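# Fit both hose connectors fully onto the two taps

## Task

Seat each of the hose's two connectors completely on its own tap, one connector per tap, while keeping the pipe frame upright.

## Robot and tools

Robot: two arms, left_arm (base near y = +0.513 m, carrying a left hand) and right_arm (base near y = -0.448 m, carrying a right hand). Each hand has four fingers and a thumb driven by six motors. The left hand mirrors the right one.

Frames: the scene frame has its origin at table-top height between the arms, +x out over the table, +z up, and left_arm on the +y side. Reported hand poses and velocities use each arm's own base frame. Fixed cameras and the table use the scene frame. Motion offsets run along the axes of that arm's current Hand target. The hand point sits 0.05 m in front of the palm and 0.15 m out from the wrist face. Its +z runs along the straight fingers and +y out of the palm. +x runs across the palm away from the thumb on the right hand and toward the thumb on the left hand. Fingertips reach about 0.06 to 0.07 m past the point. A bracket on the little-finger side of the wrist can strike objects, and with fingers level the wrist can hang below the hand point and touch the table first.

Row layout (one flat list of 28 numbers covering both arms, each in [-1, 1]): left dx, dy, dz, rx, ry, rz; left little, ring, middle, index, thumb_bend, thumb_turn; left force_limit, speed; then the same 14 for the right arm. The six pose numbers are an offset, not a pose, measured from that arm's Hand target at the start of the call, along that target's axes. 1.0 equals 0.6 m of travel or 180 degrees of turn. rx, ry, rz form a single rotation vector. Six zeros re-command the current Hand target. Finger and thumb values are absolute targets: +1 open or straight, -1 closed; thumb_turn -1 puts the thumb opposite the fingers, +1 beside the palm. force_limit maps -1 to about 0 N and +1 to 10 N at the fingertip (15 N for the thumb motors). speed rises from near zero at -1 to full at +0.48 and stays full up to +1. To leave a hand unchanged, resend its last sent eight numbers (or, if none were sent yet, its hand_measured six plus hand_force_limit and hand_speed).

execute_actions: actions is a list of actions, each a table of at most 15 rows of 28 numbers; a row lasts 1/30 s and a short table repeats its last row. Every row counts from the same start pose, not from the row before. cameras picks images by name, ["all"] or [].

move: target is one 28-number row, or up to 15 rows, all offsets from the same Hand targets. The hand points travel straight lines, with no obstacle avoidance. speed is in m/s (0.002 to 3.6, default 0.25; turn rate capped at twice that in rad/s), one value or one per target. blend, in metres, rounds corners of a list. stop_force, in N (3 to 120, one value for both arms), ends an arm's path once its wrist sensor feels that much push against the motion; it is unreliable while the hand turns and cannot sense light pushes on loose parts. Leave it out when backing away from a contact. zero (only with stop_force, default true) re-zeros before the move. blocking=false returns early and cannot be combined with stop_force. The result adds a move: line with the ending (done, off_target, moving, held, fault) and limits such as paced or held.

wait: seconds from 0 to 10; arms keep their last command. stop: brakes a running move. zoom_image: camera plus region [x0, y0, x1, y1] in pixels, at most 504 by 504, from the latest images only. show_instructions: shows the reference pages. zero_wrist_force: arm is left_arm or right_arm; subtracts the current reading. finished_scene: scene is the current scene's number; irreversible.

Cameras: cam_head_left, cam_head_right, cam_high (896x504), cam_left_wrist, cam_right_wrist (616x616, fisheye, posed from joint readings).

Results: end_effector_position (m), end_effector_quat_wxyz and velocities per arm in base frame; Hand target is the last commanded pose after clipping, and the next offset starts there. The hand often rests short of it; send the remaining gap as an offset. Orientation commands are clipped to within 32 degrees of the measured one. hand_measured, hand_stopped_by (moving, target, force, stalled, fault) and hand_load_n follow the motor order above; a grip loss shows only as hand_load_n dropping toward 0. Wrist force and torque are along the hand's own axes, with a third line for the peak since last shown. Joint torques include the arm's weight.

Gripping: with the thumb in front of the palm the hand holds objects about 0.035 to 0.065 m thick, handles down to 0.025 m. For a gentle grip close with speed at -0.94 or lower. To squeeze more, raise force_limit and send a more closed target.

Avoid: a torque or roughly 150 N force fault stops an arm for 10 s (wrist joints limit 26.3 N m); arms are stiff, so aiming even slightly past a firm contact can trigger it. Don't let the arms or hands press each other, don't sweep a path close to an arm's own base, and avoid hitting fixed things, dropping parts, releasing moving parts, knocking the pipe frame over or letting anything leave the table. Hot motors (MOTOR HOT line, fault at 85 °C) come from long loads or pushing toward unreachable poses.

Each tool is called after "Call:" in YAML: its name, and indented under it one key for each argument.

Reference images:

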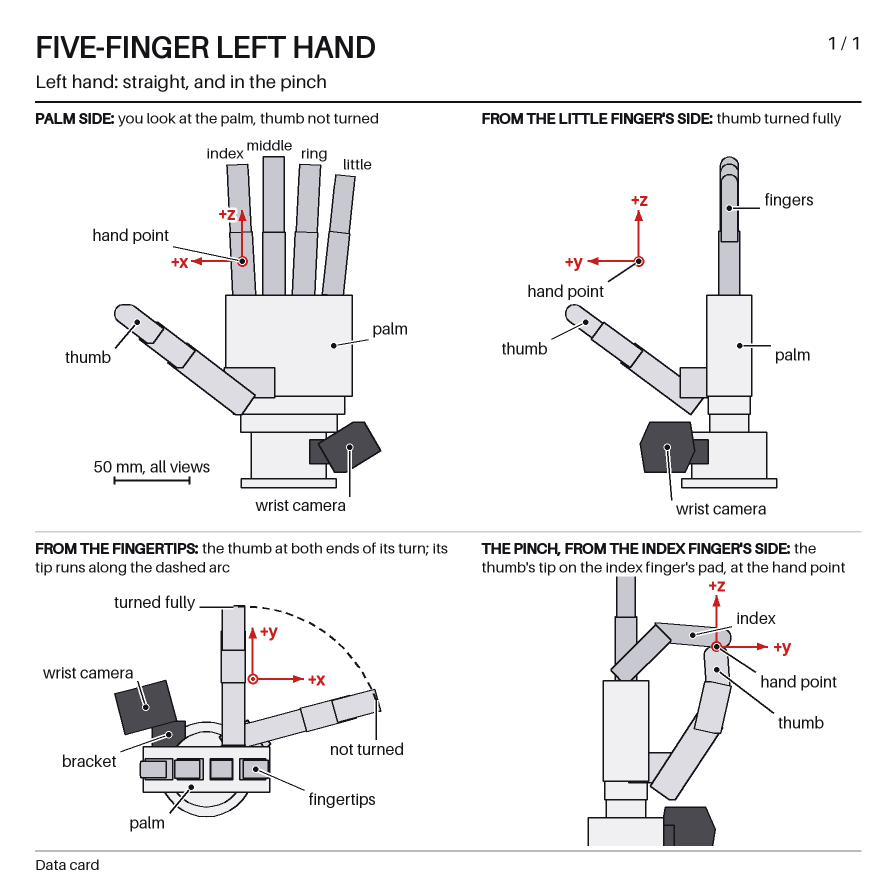

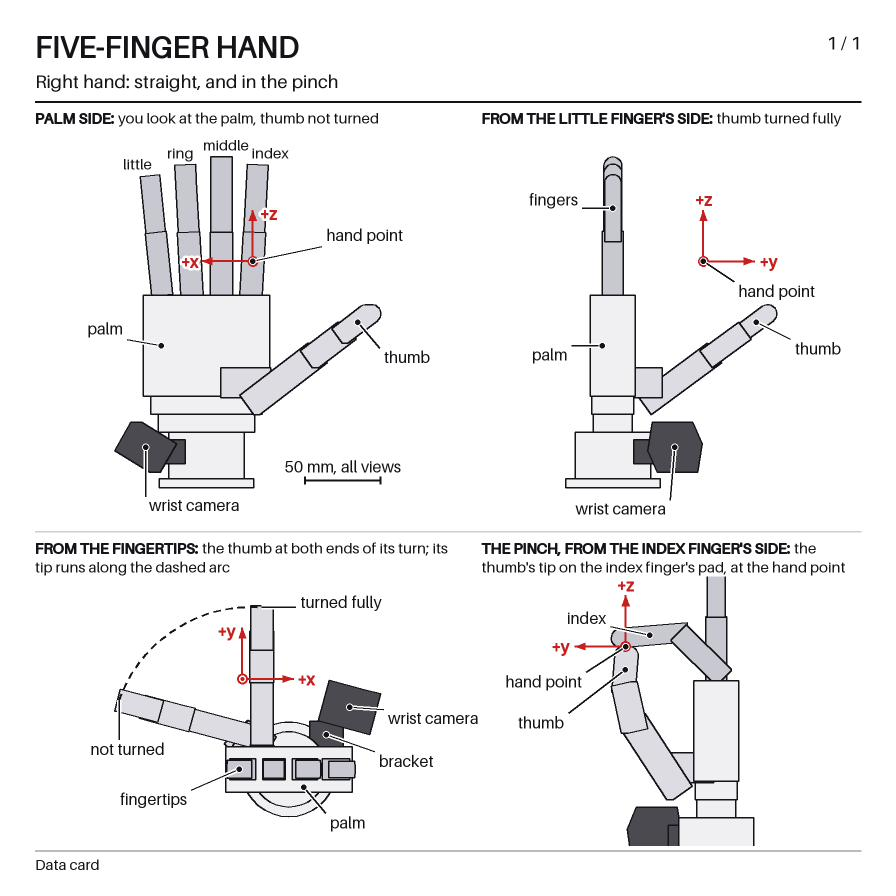

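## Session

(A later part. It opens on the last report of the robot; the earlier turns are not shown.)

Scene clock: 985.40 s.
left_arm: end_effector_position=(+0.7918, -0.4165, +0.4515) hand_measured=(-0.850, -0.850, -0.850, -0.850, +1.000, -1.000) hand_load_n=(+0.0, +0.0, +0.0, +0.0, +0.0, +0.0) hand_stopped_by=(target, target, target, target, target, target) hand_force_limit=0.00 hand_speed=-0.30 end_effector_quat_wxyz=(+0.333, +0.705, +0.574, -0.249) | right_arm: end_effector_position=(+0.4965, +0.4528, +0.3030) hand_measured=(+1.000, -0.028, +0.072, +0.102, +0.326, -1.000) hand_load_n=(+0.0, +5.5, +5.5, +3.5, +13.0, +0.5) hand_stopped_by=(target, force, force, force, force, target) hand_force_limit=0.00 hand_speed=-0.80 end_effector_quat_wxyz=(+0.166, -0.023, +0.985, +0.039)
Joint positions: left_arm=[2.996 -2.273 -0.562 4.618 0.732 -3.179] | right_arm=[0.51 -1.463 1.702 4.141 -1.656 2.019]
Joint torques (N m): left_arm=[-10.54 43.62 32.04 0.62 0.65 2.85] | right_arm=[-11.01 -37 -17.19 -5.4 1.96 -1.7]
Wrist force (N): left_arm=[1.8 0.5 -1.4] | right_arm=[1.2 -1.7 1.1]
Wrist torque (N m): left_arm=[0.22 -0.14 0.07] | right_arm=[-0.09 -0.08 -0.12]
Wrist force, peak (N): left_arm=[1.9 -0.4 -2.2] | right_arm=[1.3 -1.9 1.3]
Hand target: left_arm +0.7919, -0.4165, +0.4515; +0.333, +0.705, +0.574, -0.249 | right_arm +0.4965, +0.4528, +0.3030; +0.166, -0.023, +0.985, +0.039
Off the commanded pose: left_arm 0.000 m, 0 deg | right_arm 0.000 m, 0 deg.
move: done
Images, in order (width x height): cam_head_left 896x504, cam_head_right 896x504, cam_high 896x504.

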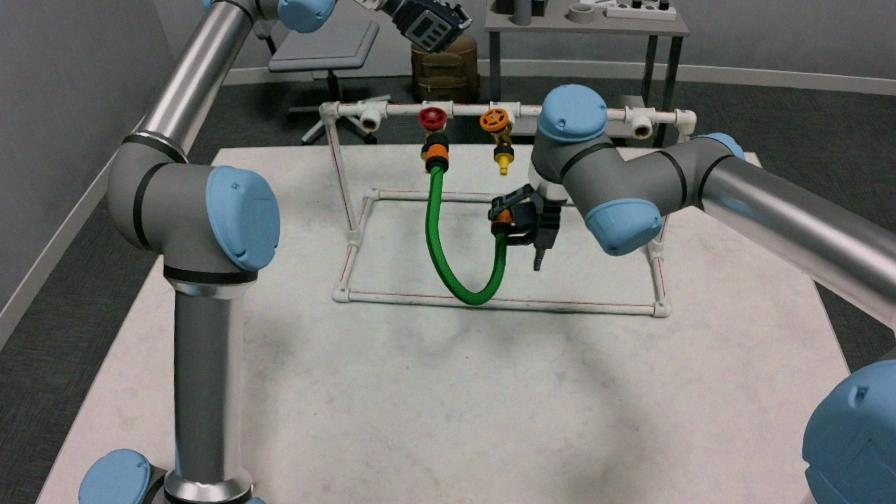

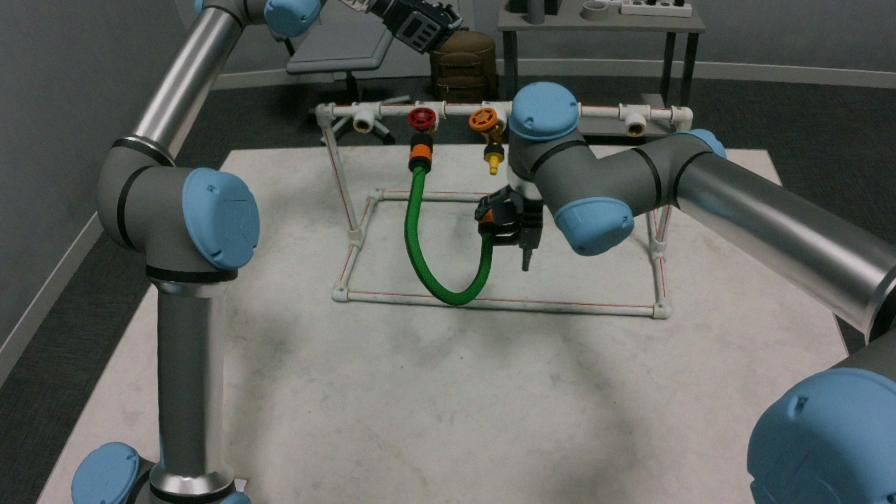

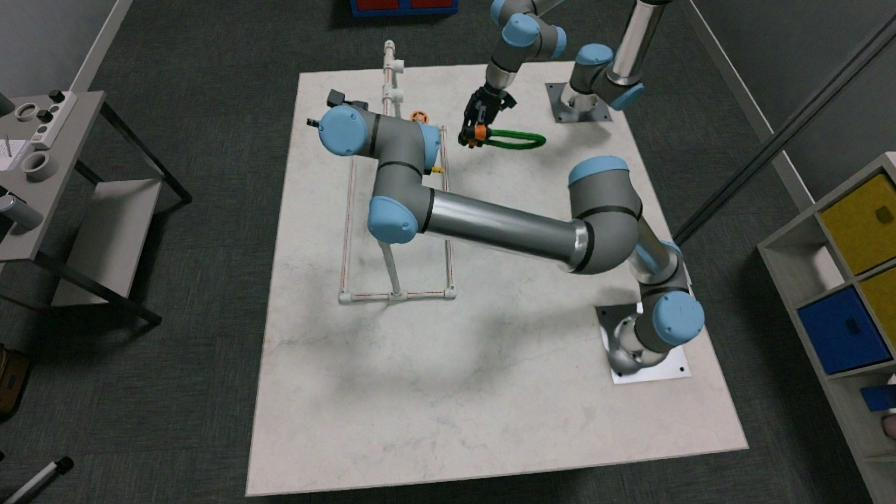

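Call:
move:
  target:
    - [0.0215,-0.0098,0.2537,0,0,0,-0.85,-0.85,-0.85,-0.85,1,-1,0,-0.3,0,0,0,0,0,0,1,-0.72,-0.72,-0.72,-0.32,-1,0.0,-0.8]
  speed: 0.12
  cameras: ["cam_high","cam_head_left","cam_head_right","cam_left_wrist"]

Call:
zoom_image:
  camera: "cam_head_left"
  region: [380, 60, 560, 260]

Call:
zoom_image:
  camera: "cam_high"
  region: [310, 60, 510, 200]

Scene clock: 993.83 s.
left_arm: end_effector_position=(+0.7937, -0.5226, +0.3416) hand_measured=(-0.850, -0.850, -0.850, -0.850, +1.000, -1.000) hand_load_n=(+0.0, +0.0, +0.0, +0.0, +0.0, +0.0) hand_stopped_by=(target, target, target, target, target, target) hand_force_limit=0.00 hand_speed=-0.30 end_effector_quat_wxyz=(+0.333, +0.705, +0.574, -0.249) | right_arm: end_effector_position=(+0.4965, +0.4528, +0.3030) hand_measured=(+1.000, -0.028, +0.072, +0.102, +0.326, -1.000) hand_load_n=(+0.0, +5.5, +5.5, +4.0, +12.5, +0.5) hand_stopped_by=(target, force, force, force, force, target) hand_force_limit=0.00 hand_speed=-0.80 end_effector_quat_wxyz=(+0.166, -0.023, +0.985, +0.039)
Joint positions: left_arm=[2.861 -2.364 -0.722 5.008 0.77 -3.369] | right_arm=[0.51 -1.463 1.702 4.141 -1.656 2.019]
Joint torques (N m): left_arm=[-10.88 47.34 32.42 4.58 0.76 -2.91] | right_arm=[-10.81 -37.02 -17.37 -5.31 1.99 -1.59]
Wrist force (N): left_arm=[1.7 0.5 -1.4] | right_arm=[1.2 -1.9 1.1]
Wrist torque (N m): left_arm=[0.22 -0.13 0.11] | right_arm=[-0.10 -0.07 -0.13]
Wrist force, peak (N): left_arm=[1.8 0.3 -2.2] | right_arm=[1.3 -2.0 1.1]
Hand target: left_arm +0.7937, -0.5227, +0.3415; +0.333, +0.705, +0.574, -0.249 | right_arm +0.4965, +0.4528, +0.3030; +0.166, -0.023, +0.985, +0.039
Off the commanded pose: left_arm 0.000 m, 0 deg | right_arm 0.000 m, 0 deg.
move: done
camera_calibration:
cam_left_wrist: T_world_to_cam=[[-0.901697, 0.251921, -0.351395, 0.961016], [0.344774, 0.909368, -0.232766, 0.28228], [0.260909, -0.331036, -0.906831, 0.0402411], [0, 0, 0, 1]] pos_world=[0.758724, -0.485475, 0.439893]
Images, in order (width x height): cam_head_left 896x504, cam_head_right 896x504, cam_high 896x504, cam_left_wrist 616x616.

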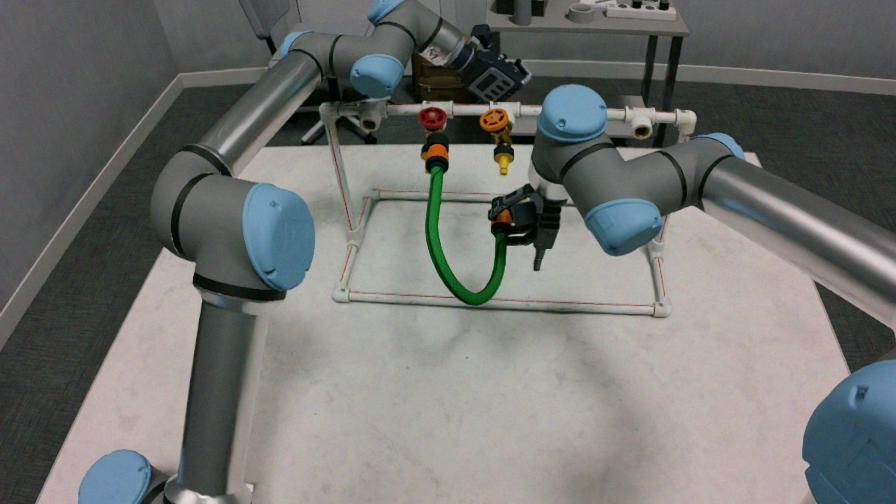

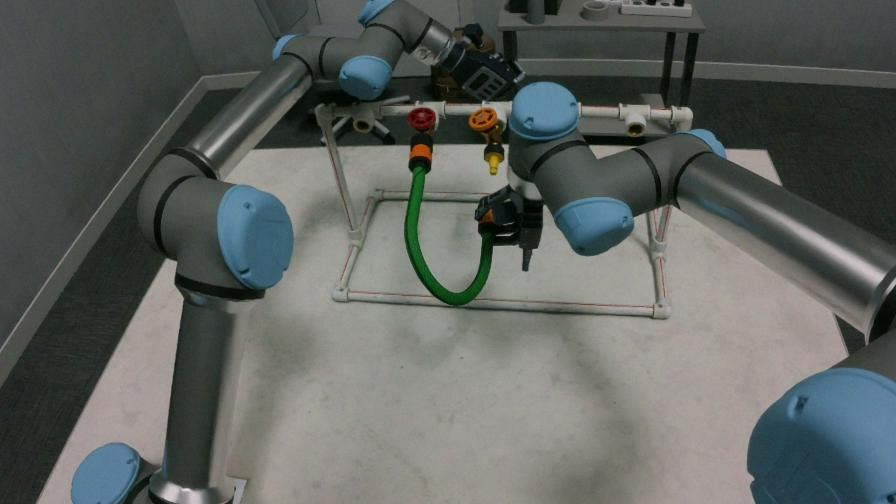

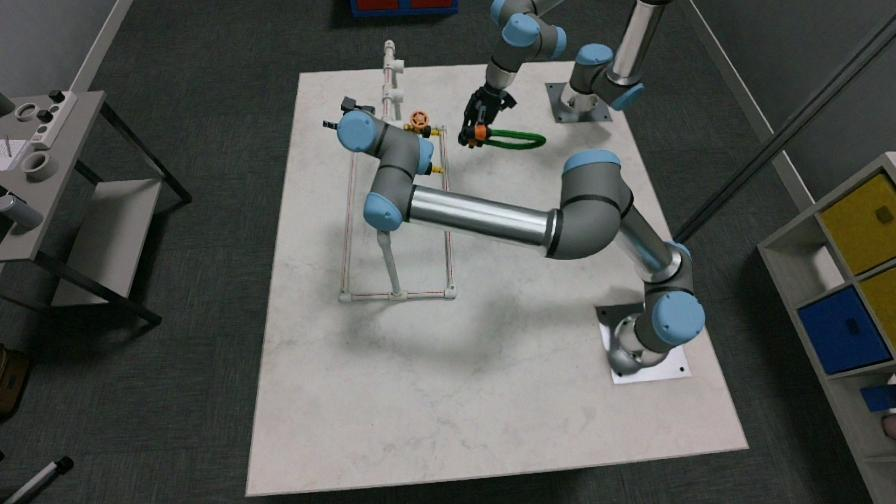

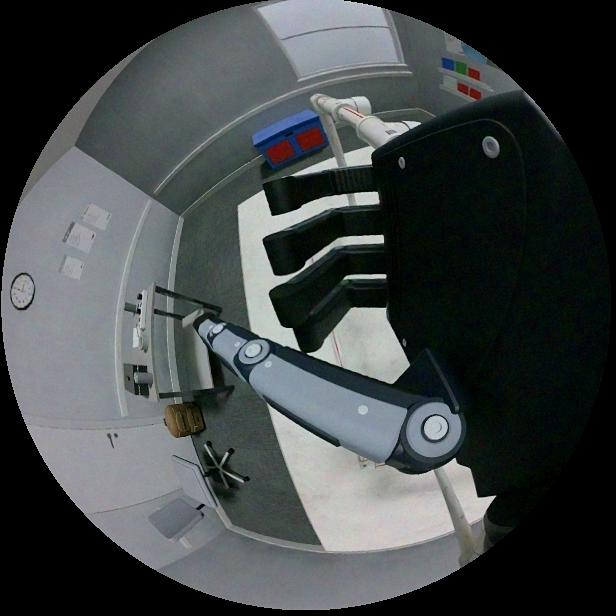

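Scaled by 2.520 from the camera's 896x504 image, which has a finer 1280x720 frame.

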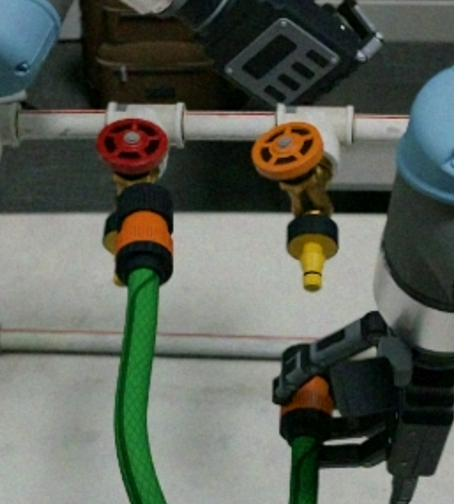

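Scaled by 2.520 from the camera's 896x504 image, which has a finer 1280x720 frame.

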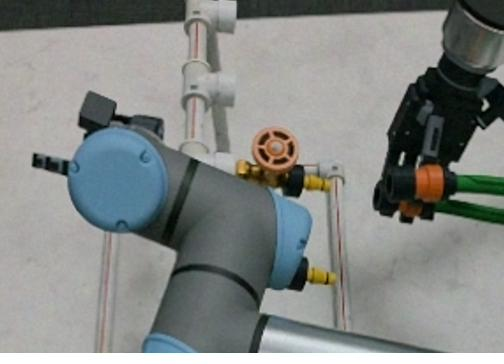

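Call:
move:
  target:
    - [-0.0149,-0.0649,-0.0036,0,0,0,-0.85,-0.85,-0.85,-0.85,1,-1,0,-0.3,0,0,0,0,0,0,1,-0.72,-0.72,-0.72,-0.32,-1,0.0,-0.8]
  speed: 0.015
  stop_force: 3.5
  cameras: ["cam_head_left","cam_high"]

Call:
zoom_image:
  camera: "cam_head_left"
  region: [380, 60, 560, 260]

Call:
zoom_image:
  camera: "cam_high"
  region: [310, 60, 510, 200]

Scene clock: 1002.90 s.
left_arm: end_effector_position=(+0.7725, -0.5224, +0.3420) hand_measured=(-0.850, -0.850, -0.850, -0.850, +1.000, -1.000) hand_load_n=(+0.0, +0.0, +0.0, +0.0, -0.5, +0.0) hand_stopped_by=(target, target, target, target, target, target) hand_force_limit=0.00 hand_speed=-0.30 end_effector_quat_wxyz=(+0.333, +0.705, +0.574, -0.249) | right_arm: end_effector_position=(+0.4965, +0.4528, +0.3030) hand_measured=(+1.000, -0.028, +0.072, +0.102, +0.326, -1.000) hand_load_n=(+0.0, +5.5, +5.5, +3.5, +13.0, +0.5) hand_stopped_by=(target, force, force, force, force, target) hand_force_limit=0.00 hand_speed=-0.80 end_effector_quat_wxyz=(+0.166, -0.023, +0.985, +0.039)
Joint positions: left_arm=[2.854 -2.3 -0.835 5.064 0.772 -3.379] | right_arm=[0.51 -1.463 1.702 4.141 -1.656 2.019]
Joint torques (N m): left_arm=[10.02 45.14 32.1 0.55 -2.57 2.73] | right_arm=[-10.91 -36.85 -17.71 -5.33 1.95 -1.48]
Wrist force (N): left_arm=[1.9 0.3 -1.5] | right_arm=[1.2 -2.0 0.9]
Wrist torque (N m): left_arm=[0.19 -0.16 0.13] | right_arm=[-0.11 -0.07 -0.13]
Wrist force, peak (N): left_arm=[2.7 4.2 -1.4] | right_arm=[1.2 -2.1 1.2]
Hand target: left_arm +0.7725, -0.5224, +0.3420; +0.333, +0.705, +0.574, -0.249 (not the last commanded pose) | right_arm +0.4965, +0.4528, +0.3030; +0.166, -0.023, +0.985, +0.039
Off the commanded pose: left_arm 0.019 m, 0 deg | right_arm 0.000 m, 0 deg.
move: contact (left_arm)
Images, in order (width x height): cam_head_left 896x504, cam_high 896x504.

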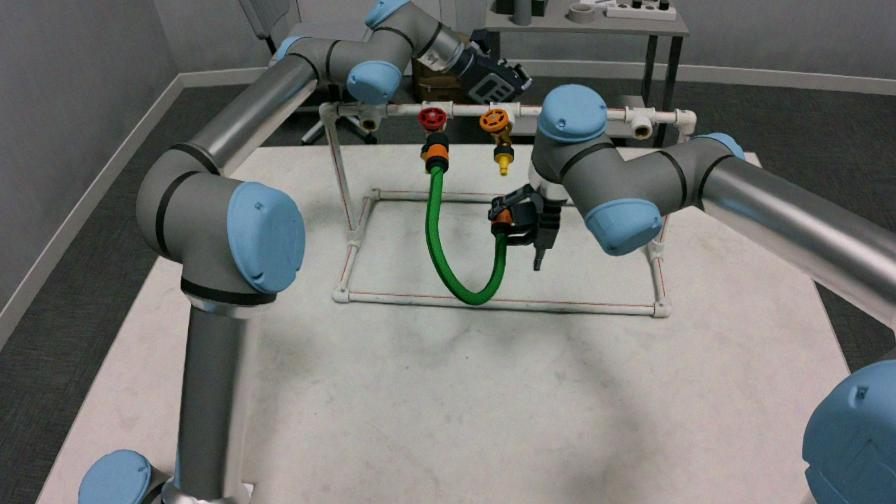

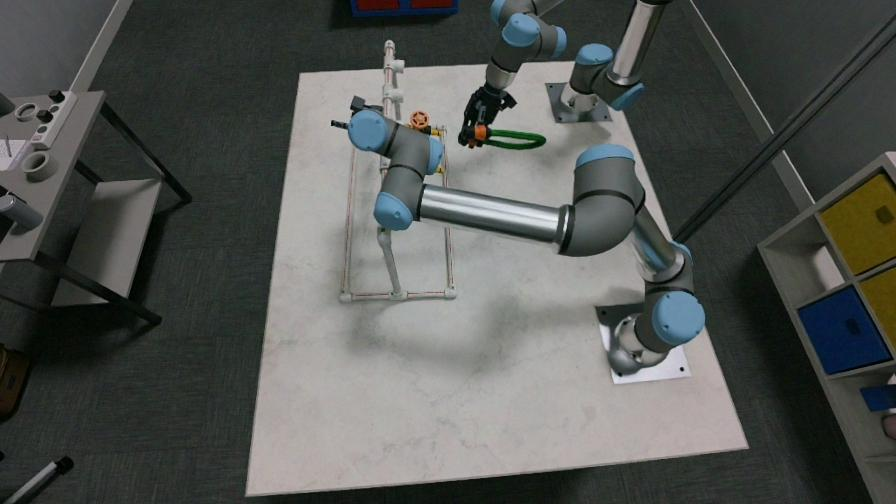

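Scaled by 2.520 from the camera's 896x504 image, which has a finer 1280x720 frame.

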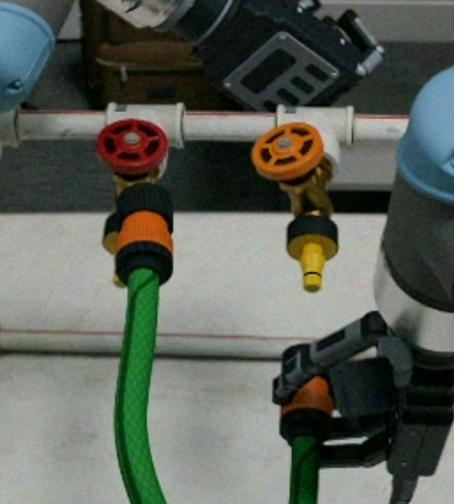

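Scaled by 2.520 from the camera's 896x504 image, which has a finer 1280x720 frame.

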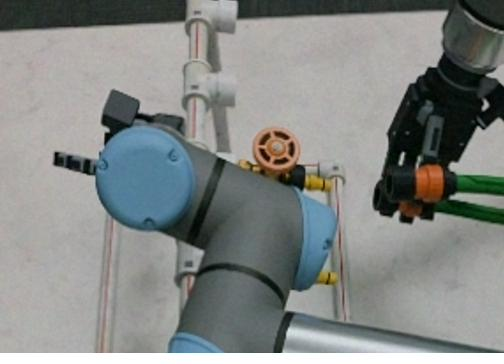

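Call:
move:
  target:
    - [0,0,0,0,0,0,-0.85,-0.85,-0.85,-0.85,1,-1,0,-0.3,-0.0745,-0.0087,0.0062,0,0,0,1,-0.72,-0.72,-0.72,-0.32,-1,0.0,-0.8]
  speed: 0.05
  cameras: ["cam_head_left","cam_head_right","cam_high","cam_right_wrist"]

Call:
zoom_image:
  camera: "cam_head_left"
  region: [450, 100, 550, 200]

Call:
zoom_image:
  camera: "cam_head_right"
  region: [440, 100, 540, 200]

Call:
zoom_image:
  camera: "cam_high"
  region: [400, 90, 490, 160]

Call:
zoom_image:
  camera: "cam_right_wrist"
  region: [100, 100, 500, 500]

Scene clock: 1025.70 s.
left_arm: end_effector_position=(+0.7725, -0.5224, +0.3420) hand_measured=(-0.850, -0.850, -0.850, -0.850, +1.000, -1.000) hand_load_n=(+0.0, +0.0, +0.0, +0.0, +0.0, +0.0) hand_stopped_by=(target, target, target, target, target, target) hand_force_limit=0.00 hand_speed=-0.30 end_effector_quat_wxyz=(+0.333, +0.705, +0.574, -0.249) | right_arm: end_effector_position=(+0.5401, +0.4494, +0.3138) hand_measured=(+1.000, -0.028, +0.072, +0.102, +0.326, -1.000) hand_load_n=(+0.0, +5.5, +5.5, +4.0, +12.5, +0.5) hand_stopped_by=(target, force, force, force, force, target) hand_force_limit=0.00 hand_speed=-0.80 end_effector_quat_wxyz=(+0.166, -0.023, +0.985, +0.039)
Joint positions: left_arm=[2.854 -2.3 -0.835 5.064 0.772 -3.379] | right_arm=[0.466 -1.396 1.598 4.176 -1.641 1.978]
Joint torques (N m): left_arm=[8.9 45.21 31.7 0.44 -2.51 2.78] | right_arm=[-11.45 -23.22 -32.16 -0.61 2.34 -1.86]
Wrist force (N): left_arm=[1.8 0.3 -1.3] | right_arm=[1.0 -2.1 1.2]
Wrist torque (N m): left_arm=[0.18 -0.14 0.13] | right_arm=[-0.13 -0.03 -0.16]
Wrist force, peak (N): left_arm=[2.1 0.1 -1.7] | right_arm=[1.4 -1.9 1.3]
Hand target: left_arm +0.7725, -0.5224, +0.3420; +0.333, +0.705, +0.574, -0.249 | right_arm +0.5402, +0.4494, +0.3139; +0.166, -0.023, +0.985, +0.039
Off the commanded pose: left_arm 0.000 m, 0 deg | right_arm 0.000 m, 0 deg.
move: done
camera_calibration:
cam_right_wrist: T_world_to_cam=[[-0.327012, 0.944868, -0.0169392, -0.244056], [0.608448, 0.224227, 0.761258, -0.667512], [0.723087, 0.238634, -0.648228, -0.181182], [0, 0, 0, 1]] pos_world=[0.457347, 0.423511, 0.386568]
Images, in order (width x height): cam_head_left 896x504, cam_head_right 896x504, cam_high 896x504, cam_right_wrist 616x616.

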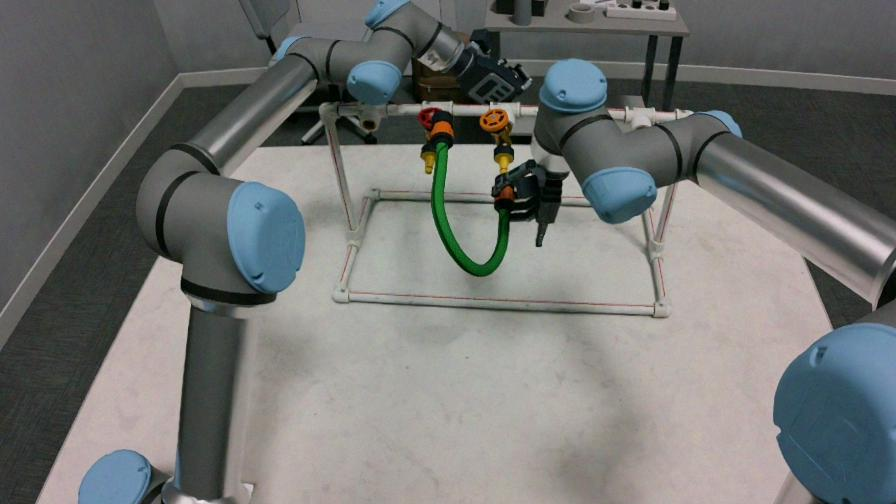

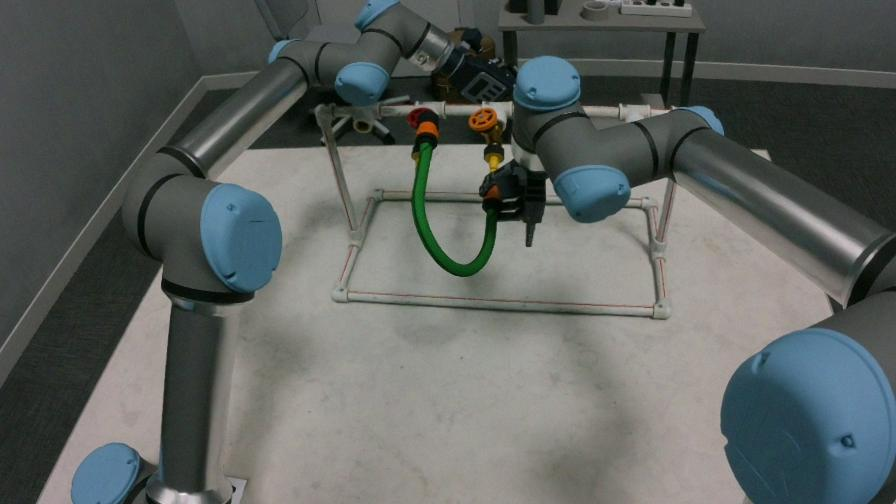

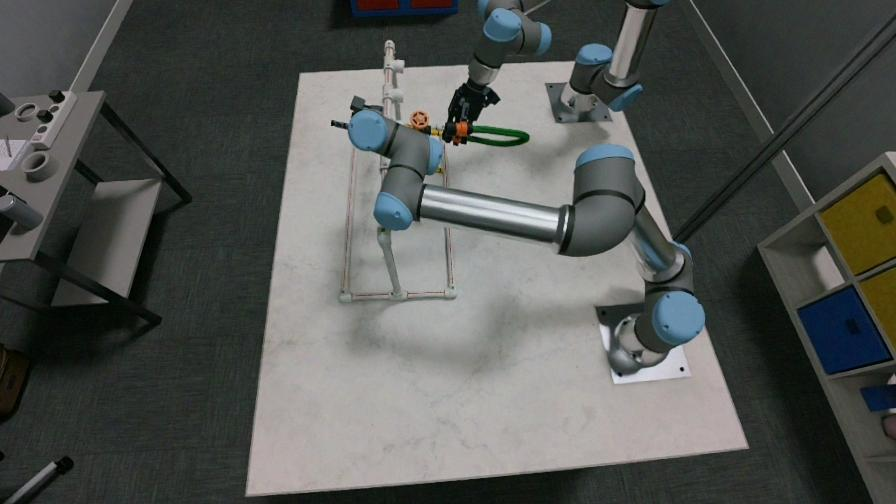

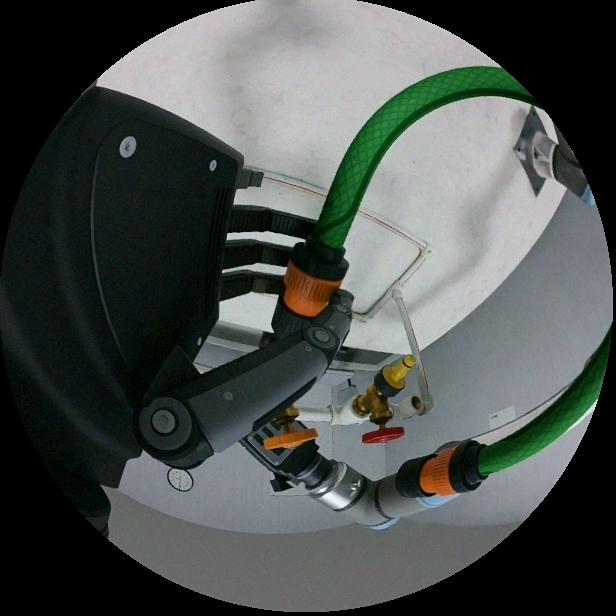

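Scaled by 5.040 from the camera's 896x504 image, which has a finer 1280x720 frame.

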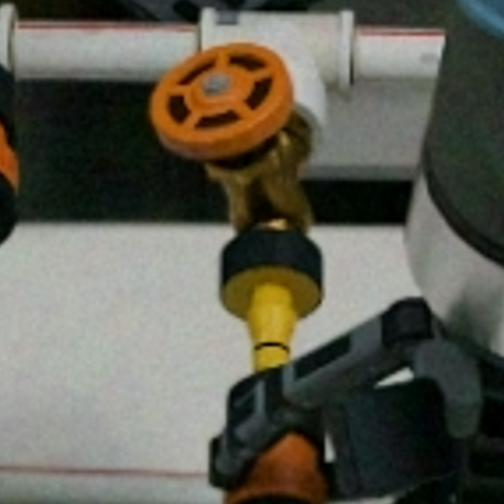

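Scaled by 5.040 from the camera's 896x504 image, which has a finer 1280x720 frame.

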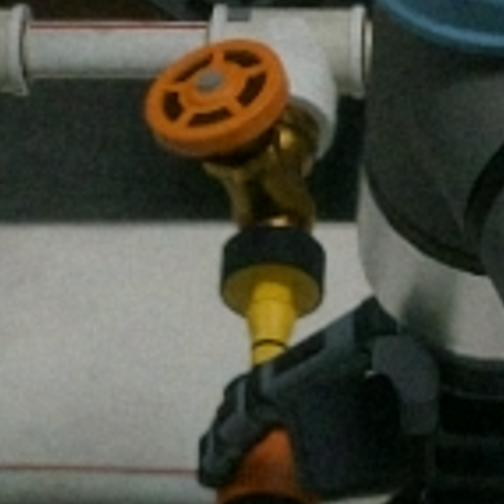

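Scaled by 5.600 from the camera's 896x504 image, which has a finer 1280x720 frame.

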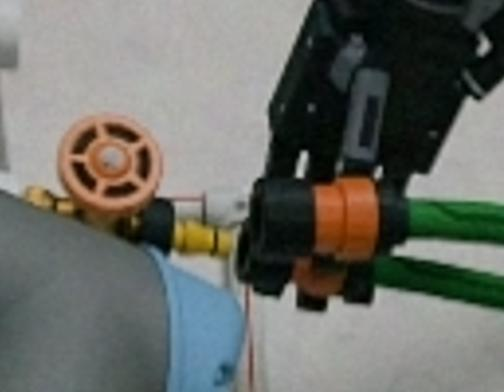

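Scaled by 1.260 from the camera's 616x616 image, which has a finer 880x880 frame.

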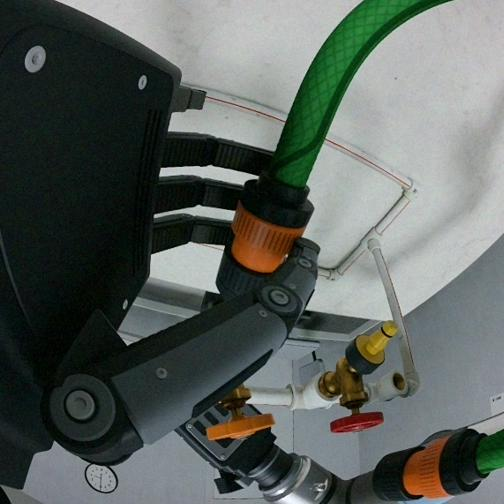

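Call:
zoom_image:
  camera: "cam_high"
  region: [425, 115, 481, 150]

Call:
zoom_image:
  camera: "cam_head_left"
  region: [480, 135, 536, 215]

Call:
zoom_image:
  camera: "cam_head_right"
  region: [468, 135, 524, 215]

Scaled by 9.000 from the camera's 896x504 image, which has a finer 1280x720 frame.

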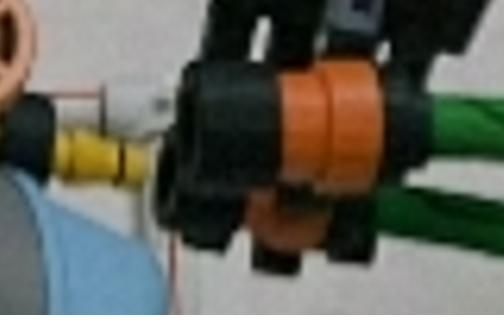

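Scaled by 6.300 from the camera's 896x504 image, which has a finer 1280x720 frame.

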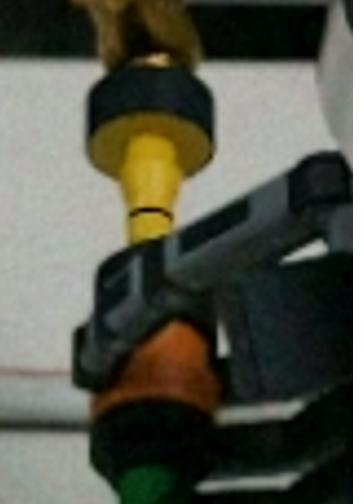

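Scaled by 6.300 from the camera's 896x504 image, which has a finer 1280x720 frame.

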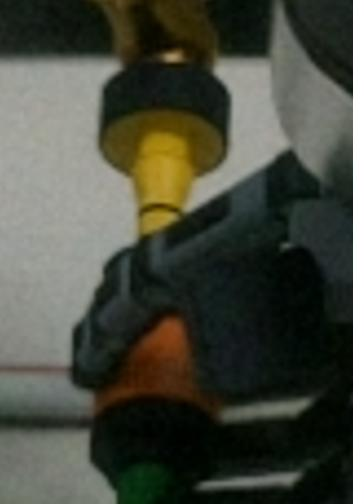

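Call:
zoom_image:
  camera: "cam_right_wrist"
  region: [220, 230, 420, 470]

Scaled by 2.100 from the camera's 616x616 image, which has a finer 880x880 frame.

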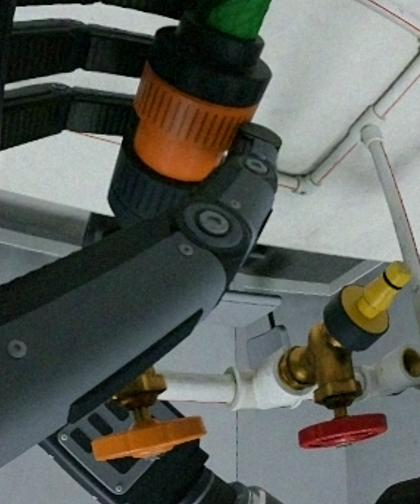

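Call:
move:
  target:
    - [0,0,0,0,0,0,-0.85,-0.85,-0.85,-0.85,1,-1,0,-0.3,-0.0250,-0.0015,0.0008,0,0,0,1,-0.72,-0.72,-0.72,-0.32,-1,0.0,-0.8]
  speed: 0.02
  stop_force: 4
  cameras: ["cam_head_left","cam_high"]

Call:
zoom_image:
  camera: "cam_high"
  region: [415, 110, 471, 145]

Call:
zoom_image:
  camera: "cam_head_left"
  region: [480, 125, 536, 205]

Scene clock: 1071.87 s.
left_arm: end_effector_position=(+0.7725, -0.5224, +0.3420) hand_measured=(-0.850, -0.850, -0.850, -0.850, +1.000, -1.000) hand_load_n=(+0.0, +0.0, +0.0, +0.0, +0.0, +0.0) hand_stopped_by=(target, target, target, target, target, target) hand_force_limit=0.00 hand_speed=-0.30 end_effector_quat_wxyz=(+0.333, +0.705, +0.574, -0.249) | right_arm: end_effector_position=(+0.5546, +0.4491, +0.3183) hand_measured=(+1.000, -0.028, +0.072, +0.102, +0.326, -1.000) hand_load_n=(+0.0, +6.5, +4.0, +1.5, +14.5, -1.5) hand_stopped_by=(target, force, force, force, force, target) hand_force_limit=0.00 hand_speed=-0.80 end_effector_quat_wxyz=(+0.166, -0.023, +0.985, +0.039)
Joint positions: left_arm=[2.854 -2.3 -0.835 5.064 0.772 -3.379] | right_arm=[0.454 -1.372 1.558 4.191 -1.637 1.966]
Joint torques (N m): left_arm=[9.53 44.99 32.03 0.52 -2.5 2.78] | right_arm=[-13.99 -22.8 -32.1 -0.42 1.15 -1.8]
Wrist force (N): left_arm=[1.9 0.3 -1.5] | right_arm=[2.4 2.0 -0.9]
Wrist torque (N m): left_arm=[0.19 -0.16 0.13] | right_arm=[-0.02 -0.11 -0.19]
Wrist force, peak (N): left_arm=[2.1 0.3 -1.8] | right_arm=[3.7 -0.4 0.2]
Hand target: left_arm +0.7725, -0.5224, +0.3420; +0.333, +0.705, +0.574, -0.249 | right_arm +0.5546, +0.4491, +0.3183; +0.166, -0.023, +0.985, +0.039
Off the commanded pose: left_arm 0.000 m, 0 deg | right_arm 0.000 m, 0 deg.
move: done
Images, in order (width x height): cam_head_left 896x504, cam_high 896x504.

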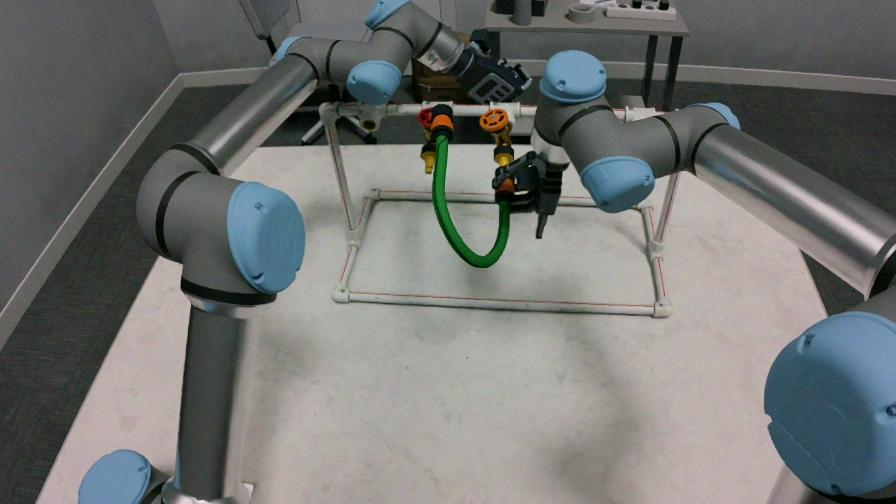

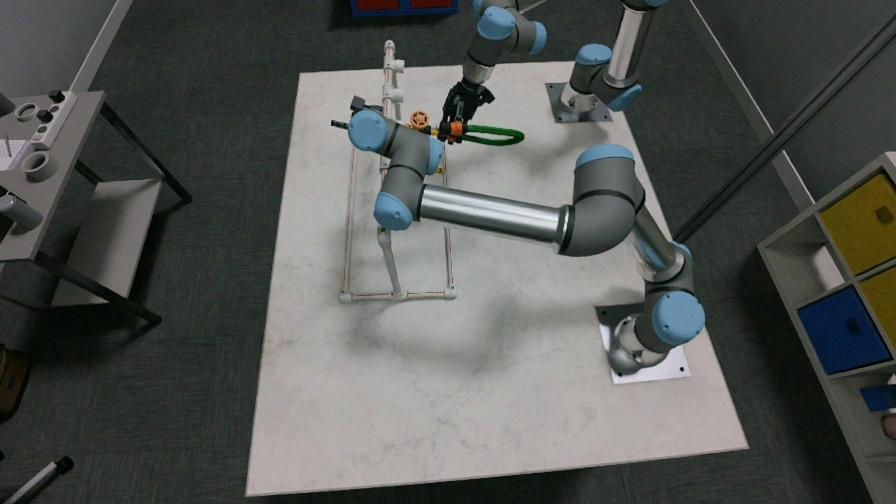

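Scaled by 9.000 from the camera's 896x504 image, which has a finer 1280x720 frame.

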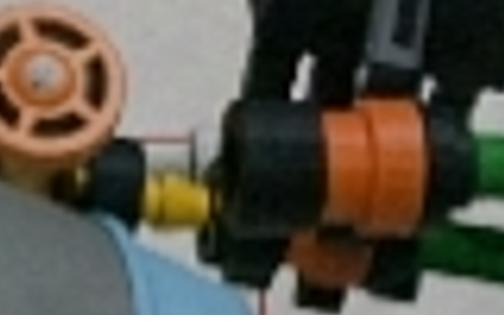

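Scaled by 6.300 from the camera's 896x504 image, which has a finer 1280x720 frame.

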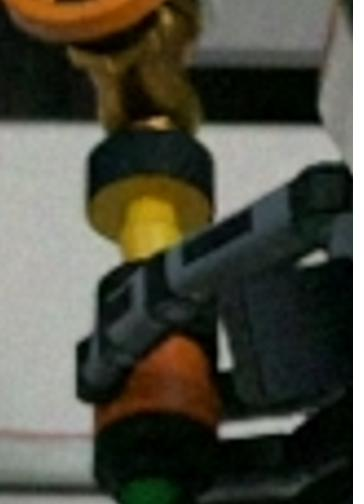

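Call:
move:
  target:
    - [0,0,0,0,0,0,-0.85,-0.85,-0.85,-0.85,1,-1,0,-0.3,-0.0005,0.0020,-0.0010,0,0,0,1,-0.72,-0.72,-0.72,-0.32,-1,0.0,-0.8]
  speed: 0.01

Call:
move:
  target:
    - [0,0,0,0,0,0,-0.85,-0.85,-0.85,-0.85,1,-1,0,-0.3,-0.0332,-0.0019,0.0011,0,0,0,1,-0.72,-0.72,-0.72,-0.32,-1,0.0,-0.8]
  speed: 0.015
  stop_force: 10
  cameras: ["cam_head_left","cam_high"]

Call:
zoom_image:
  camera: "cam_high"
  region: [415, 110, 471, 145]

Call:
zoom_image:
  camera: "cam_head_left"
  region: [450, 75, 550, 205]

Scene clock: 1081.93 s.
left_arm: end_effector_position=(+0.7725, -0.5224, +0.3420) hand_measured=(-0.850, -0.850, -0.850, -0.850, +1.000, -1.000) hand_load_n=(+0.0, +0.0, +0.0, +0.0, -0.5, +0.0) hand_stopped_by=(target, target, target, target, target, target) hand_force_limit=0.00 hand_speed=-0.30 end_effector_quat_wxyz=(+0.333, +0.705, +0.574, -0.249) | right_arm: end_effector_position=(+0.5546, +0.4502, +0.3190) hand_measured=(+1.000, -0.028, +0.072, +0.102, +0.326, -1.000) hand_load_n=(+0.0, +5.5, +5.5, +3.5, +13.0, +0.5) hand_stopped_by=(target, force, force, force, force, target) hand_force_limit=0.00 hand_speed=-0.80 end_effector_quat_wxyz=(+0.166, -0.023, +0.985, +0.039)
Joint positions: left_arm=[2.854 -2.3 -0.835 5.064 0.772 -3.379] | right_arm=[0.456 -1.371 1.554 4.193 -1.638 1.968]
Joint torques (N m): left_arm=[8.98 45.4 32.34 0.5 -2.47 2.7] | right_arm=[12.83 -23.46 -33.19 -0.92 -2.39 2.1]
Wrist force (N): left_arm=[1.9 0.4 -1.4] | right_arm=[1.1 -2.2 1.0]
Wrist torque (N m): left_arm=[0.20 -0.16 0.12] | right_arm=[-0.13 -0.05 -0.25]
Wrist force, peak (N): left_arm=[2.1 0.4 -1.8] | right_arm=[2.2 2.3 -1.2]
Hand target: left_arm +0.7725, -0.5224, +0.3420; +0.333, +0.705, +0.574, -0.249 | right_arm +0.5546, +0.4502, +0.3190; +0.166, -0.023, +0.985, +0.039
Off the commanded pose: left_arm 0.000 m, 0 deg | right_arm 0.000 m, 0 deg.
move: done

Scene clock: 1084.27 s.
left_arm: end_effector_position=(+0.7726, -0.5224, +0.3420) hand_measured=(-0.850, -0.850, -0.850, -0.850, +1.000, -1.000) hand_load_n=(+0.5, +0.0, +0.0, +0.0, +0.0, +0.0) hand_stopped_by=(target, target, target, target, target, target) hand_force_limit=0.00 hand_speed=-0.30 end_effector_quat_wxyz=(+0.333, +0.705, +0.574, -0.249) | right_arm: end_effector_position=(+0.5712, +0.4499, +0.3240) hand_measured=(+1.000, -0.028, +0.070, +0.102, +0.326, -1.000) hand_load_n=(+0.0, +7.5, +3.0, +0.5, +15.0, -3.0) hand_stopped_by=(target, force, force, force, force, target) hand_force_limit=0.00 hand_speed=-0.80 end_effector_quat_wxyz=(+0.166, -0.023, +0.985, +0.039)
Joint positions: left_arm=[2.854 -2.3 -0.835 5.064 0.772 -3.379] | right_arm=[0.443 -1.343 1.506 4.212 -1.634 1.955]
Joint torques (N m): left_arm=[-6.17 48.89 24.46 0.38 -2.51 2.32] | right_arm=[9.02 -40.76 -16.72 -4.94 -4.05 2.38]
Wrist force (N): left_arm=[0.8 8.8 -0.3] | right_arm=[5.1 2.6 -3.3]
Wrist torque (N m): left_arm=[0.31 -0.10 -0.11] | right_arm=[-0.01 -0.06 -0.24]
Wrist force, peak (N): left_arm=[0.8 11.2 0.1] | right_arm=[12.4 2.6 -2.4]
Hand target: left_arm +0.7725, -0.5224, +0.3420; +0.333, +0.705, +0.574, -0.249 | right_arm +0.5712, +0.4499, +0.3240; +0.166, -0.023, +0.985, +0.039 (not the last commanded pose)
Off the commanded pose: left_arm 0.000 m, 0 deg | right_arm 0.003 m, 0 deg.
move: contact (right_arm)
Images, in order (width x height): cam_head_left 896x504, cam_high 896x504.

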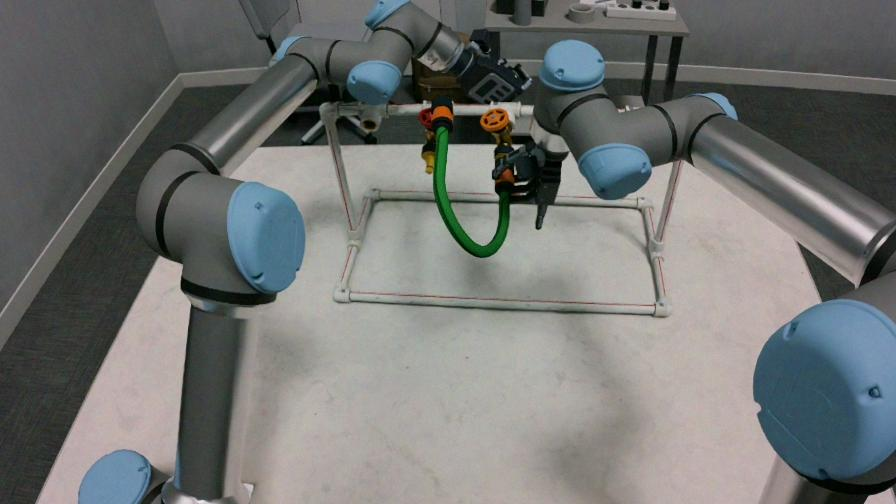

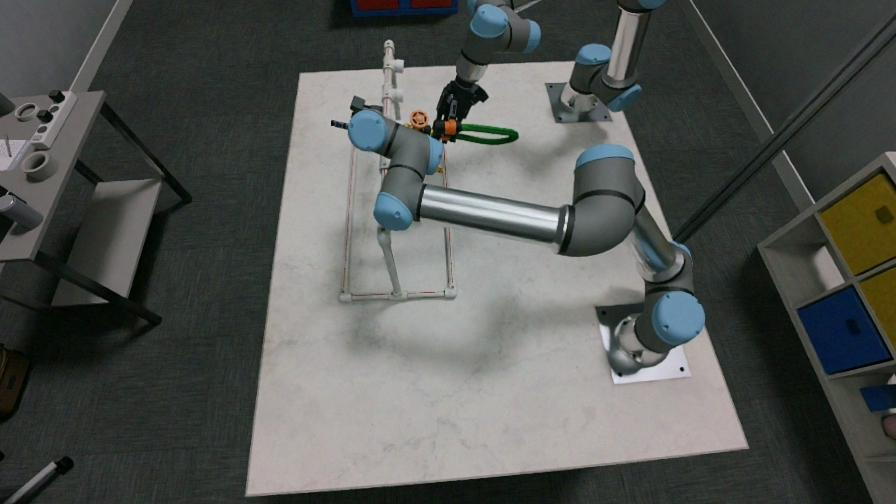

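Scaled by 9.000 from the camera's 896x504 image, which has a finer 1280x720 frame.

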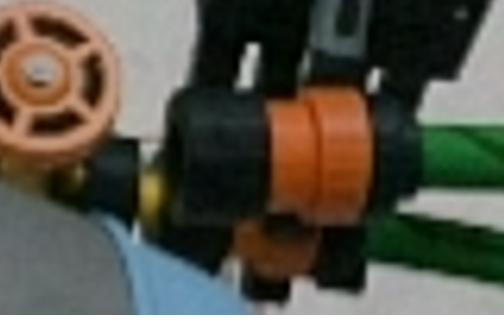

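Scaled by 3.877 from the camera's 896x504 image, which has a finer 1280x720 frame.

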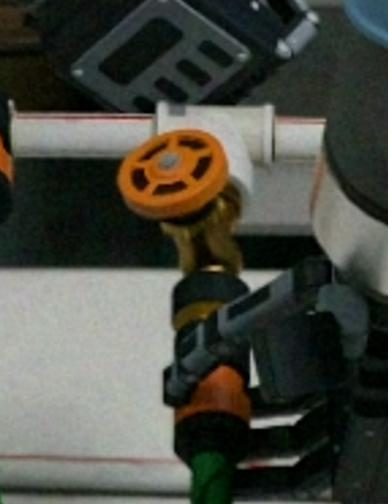

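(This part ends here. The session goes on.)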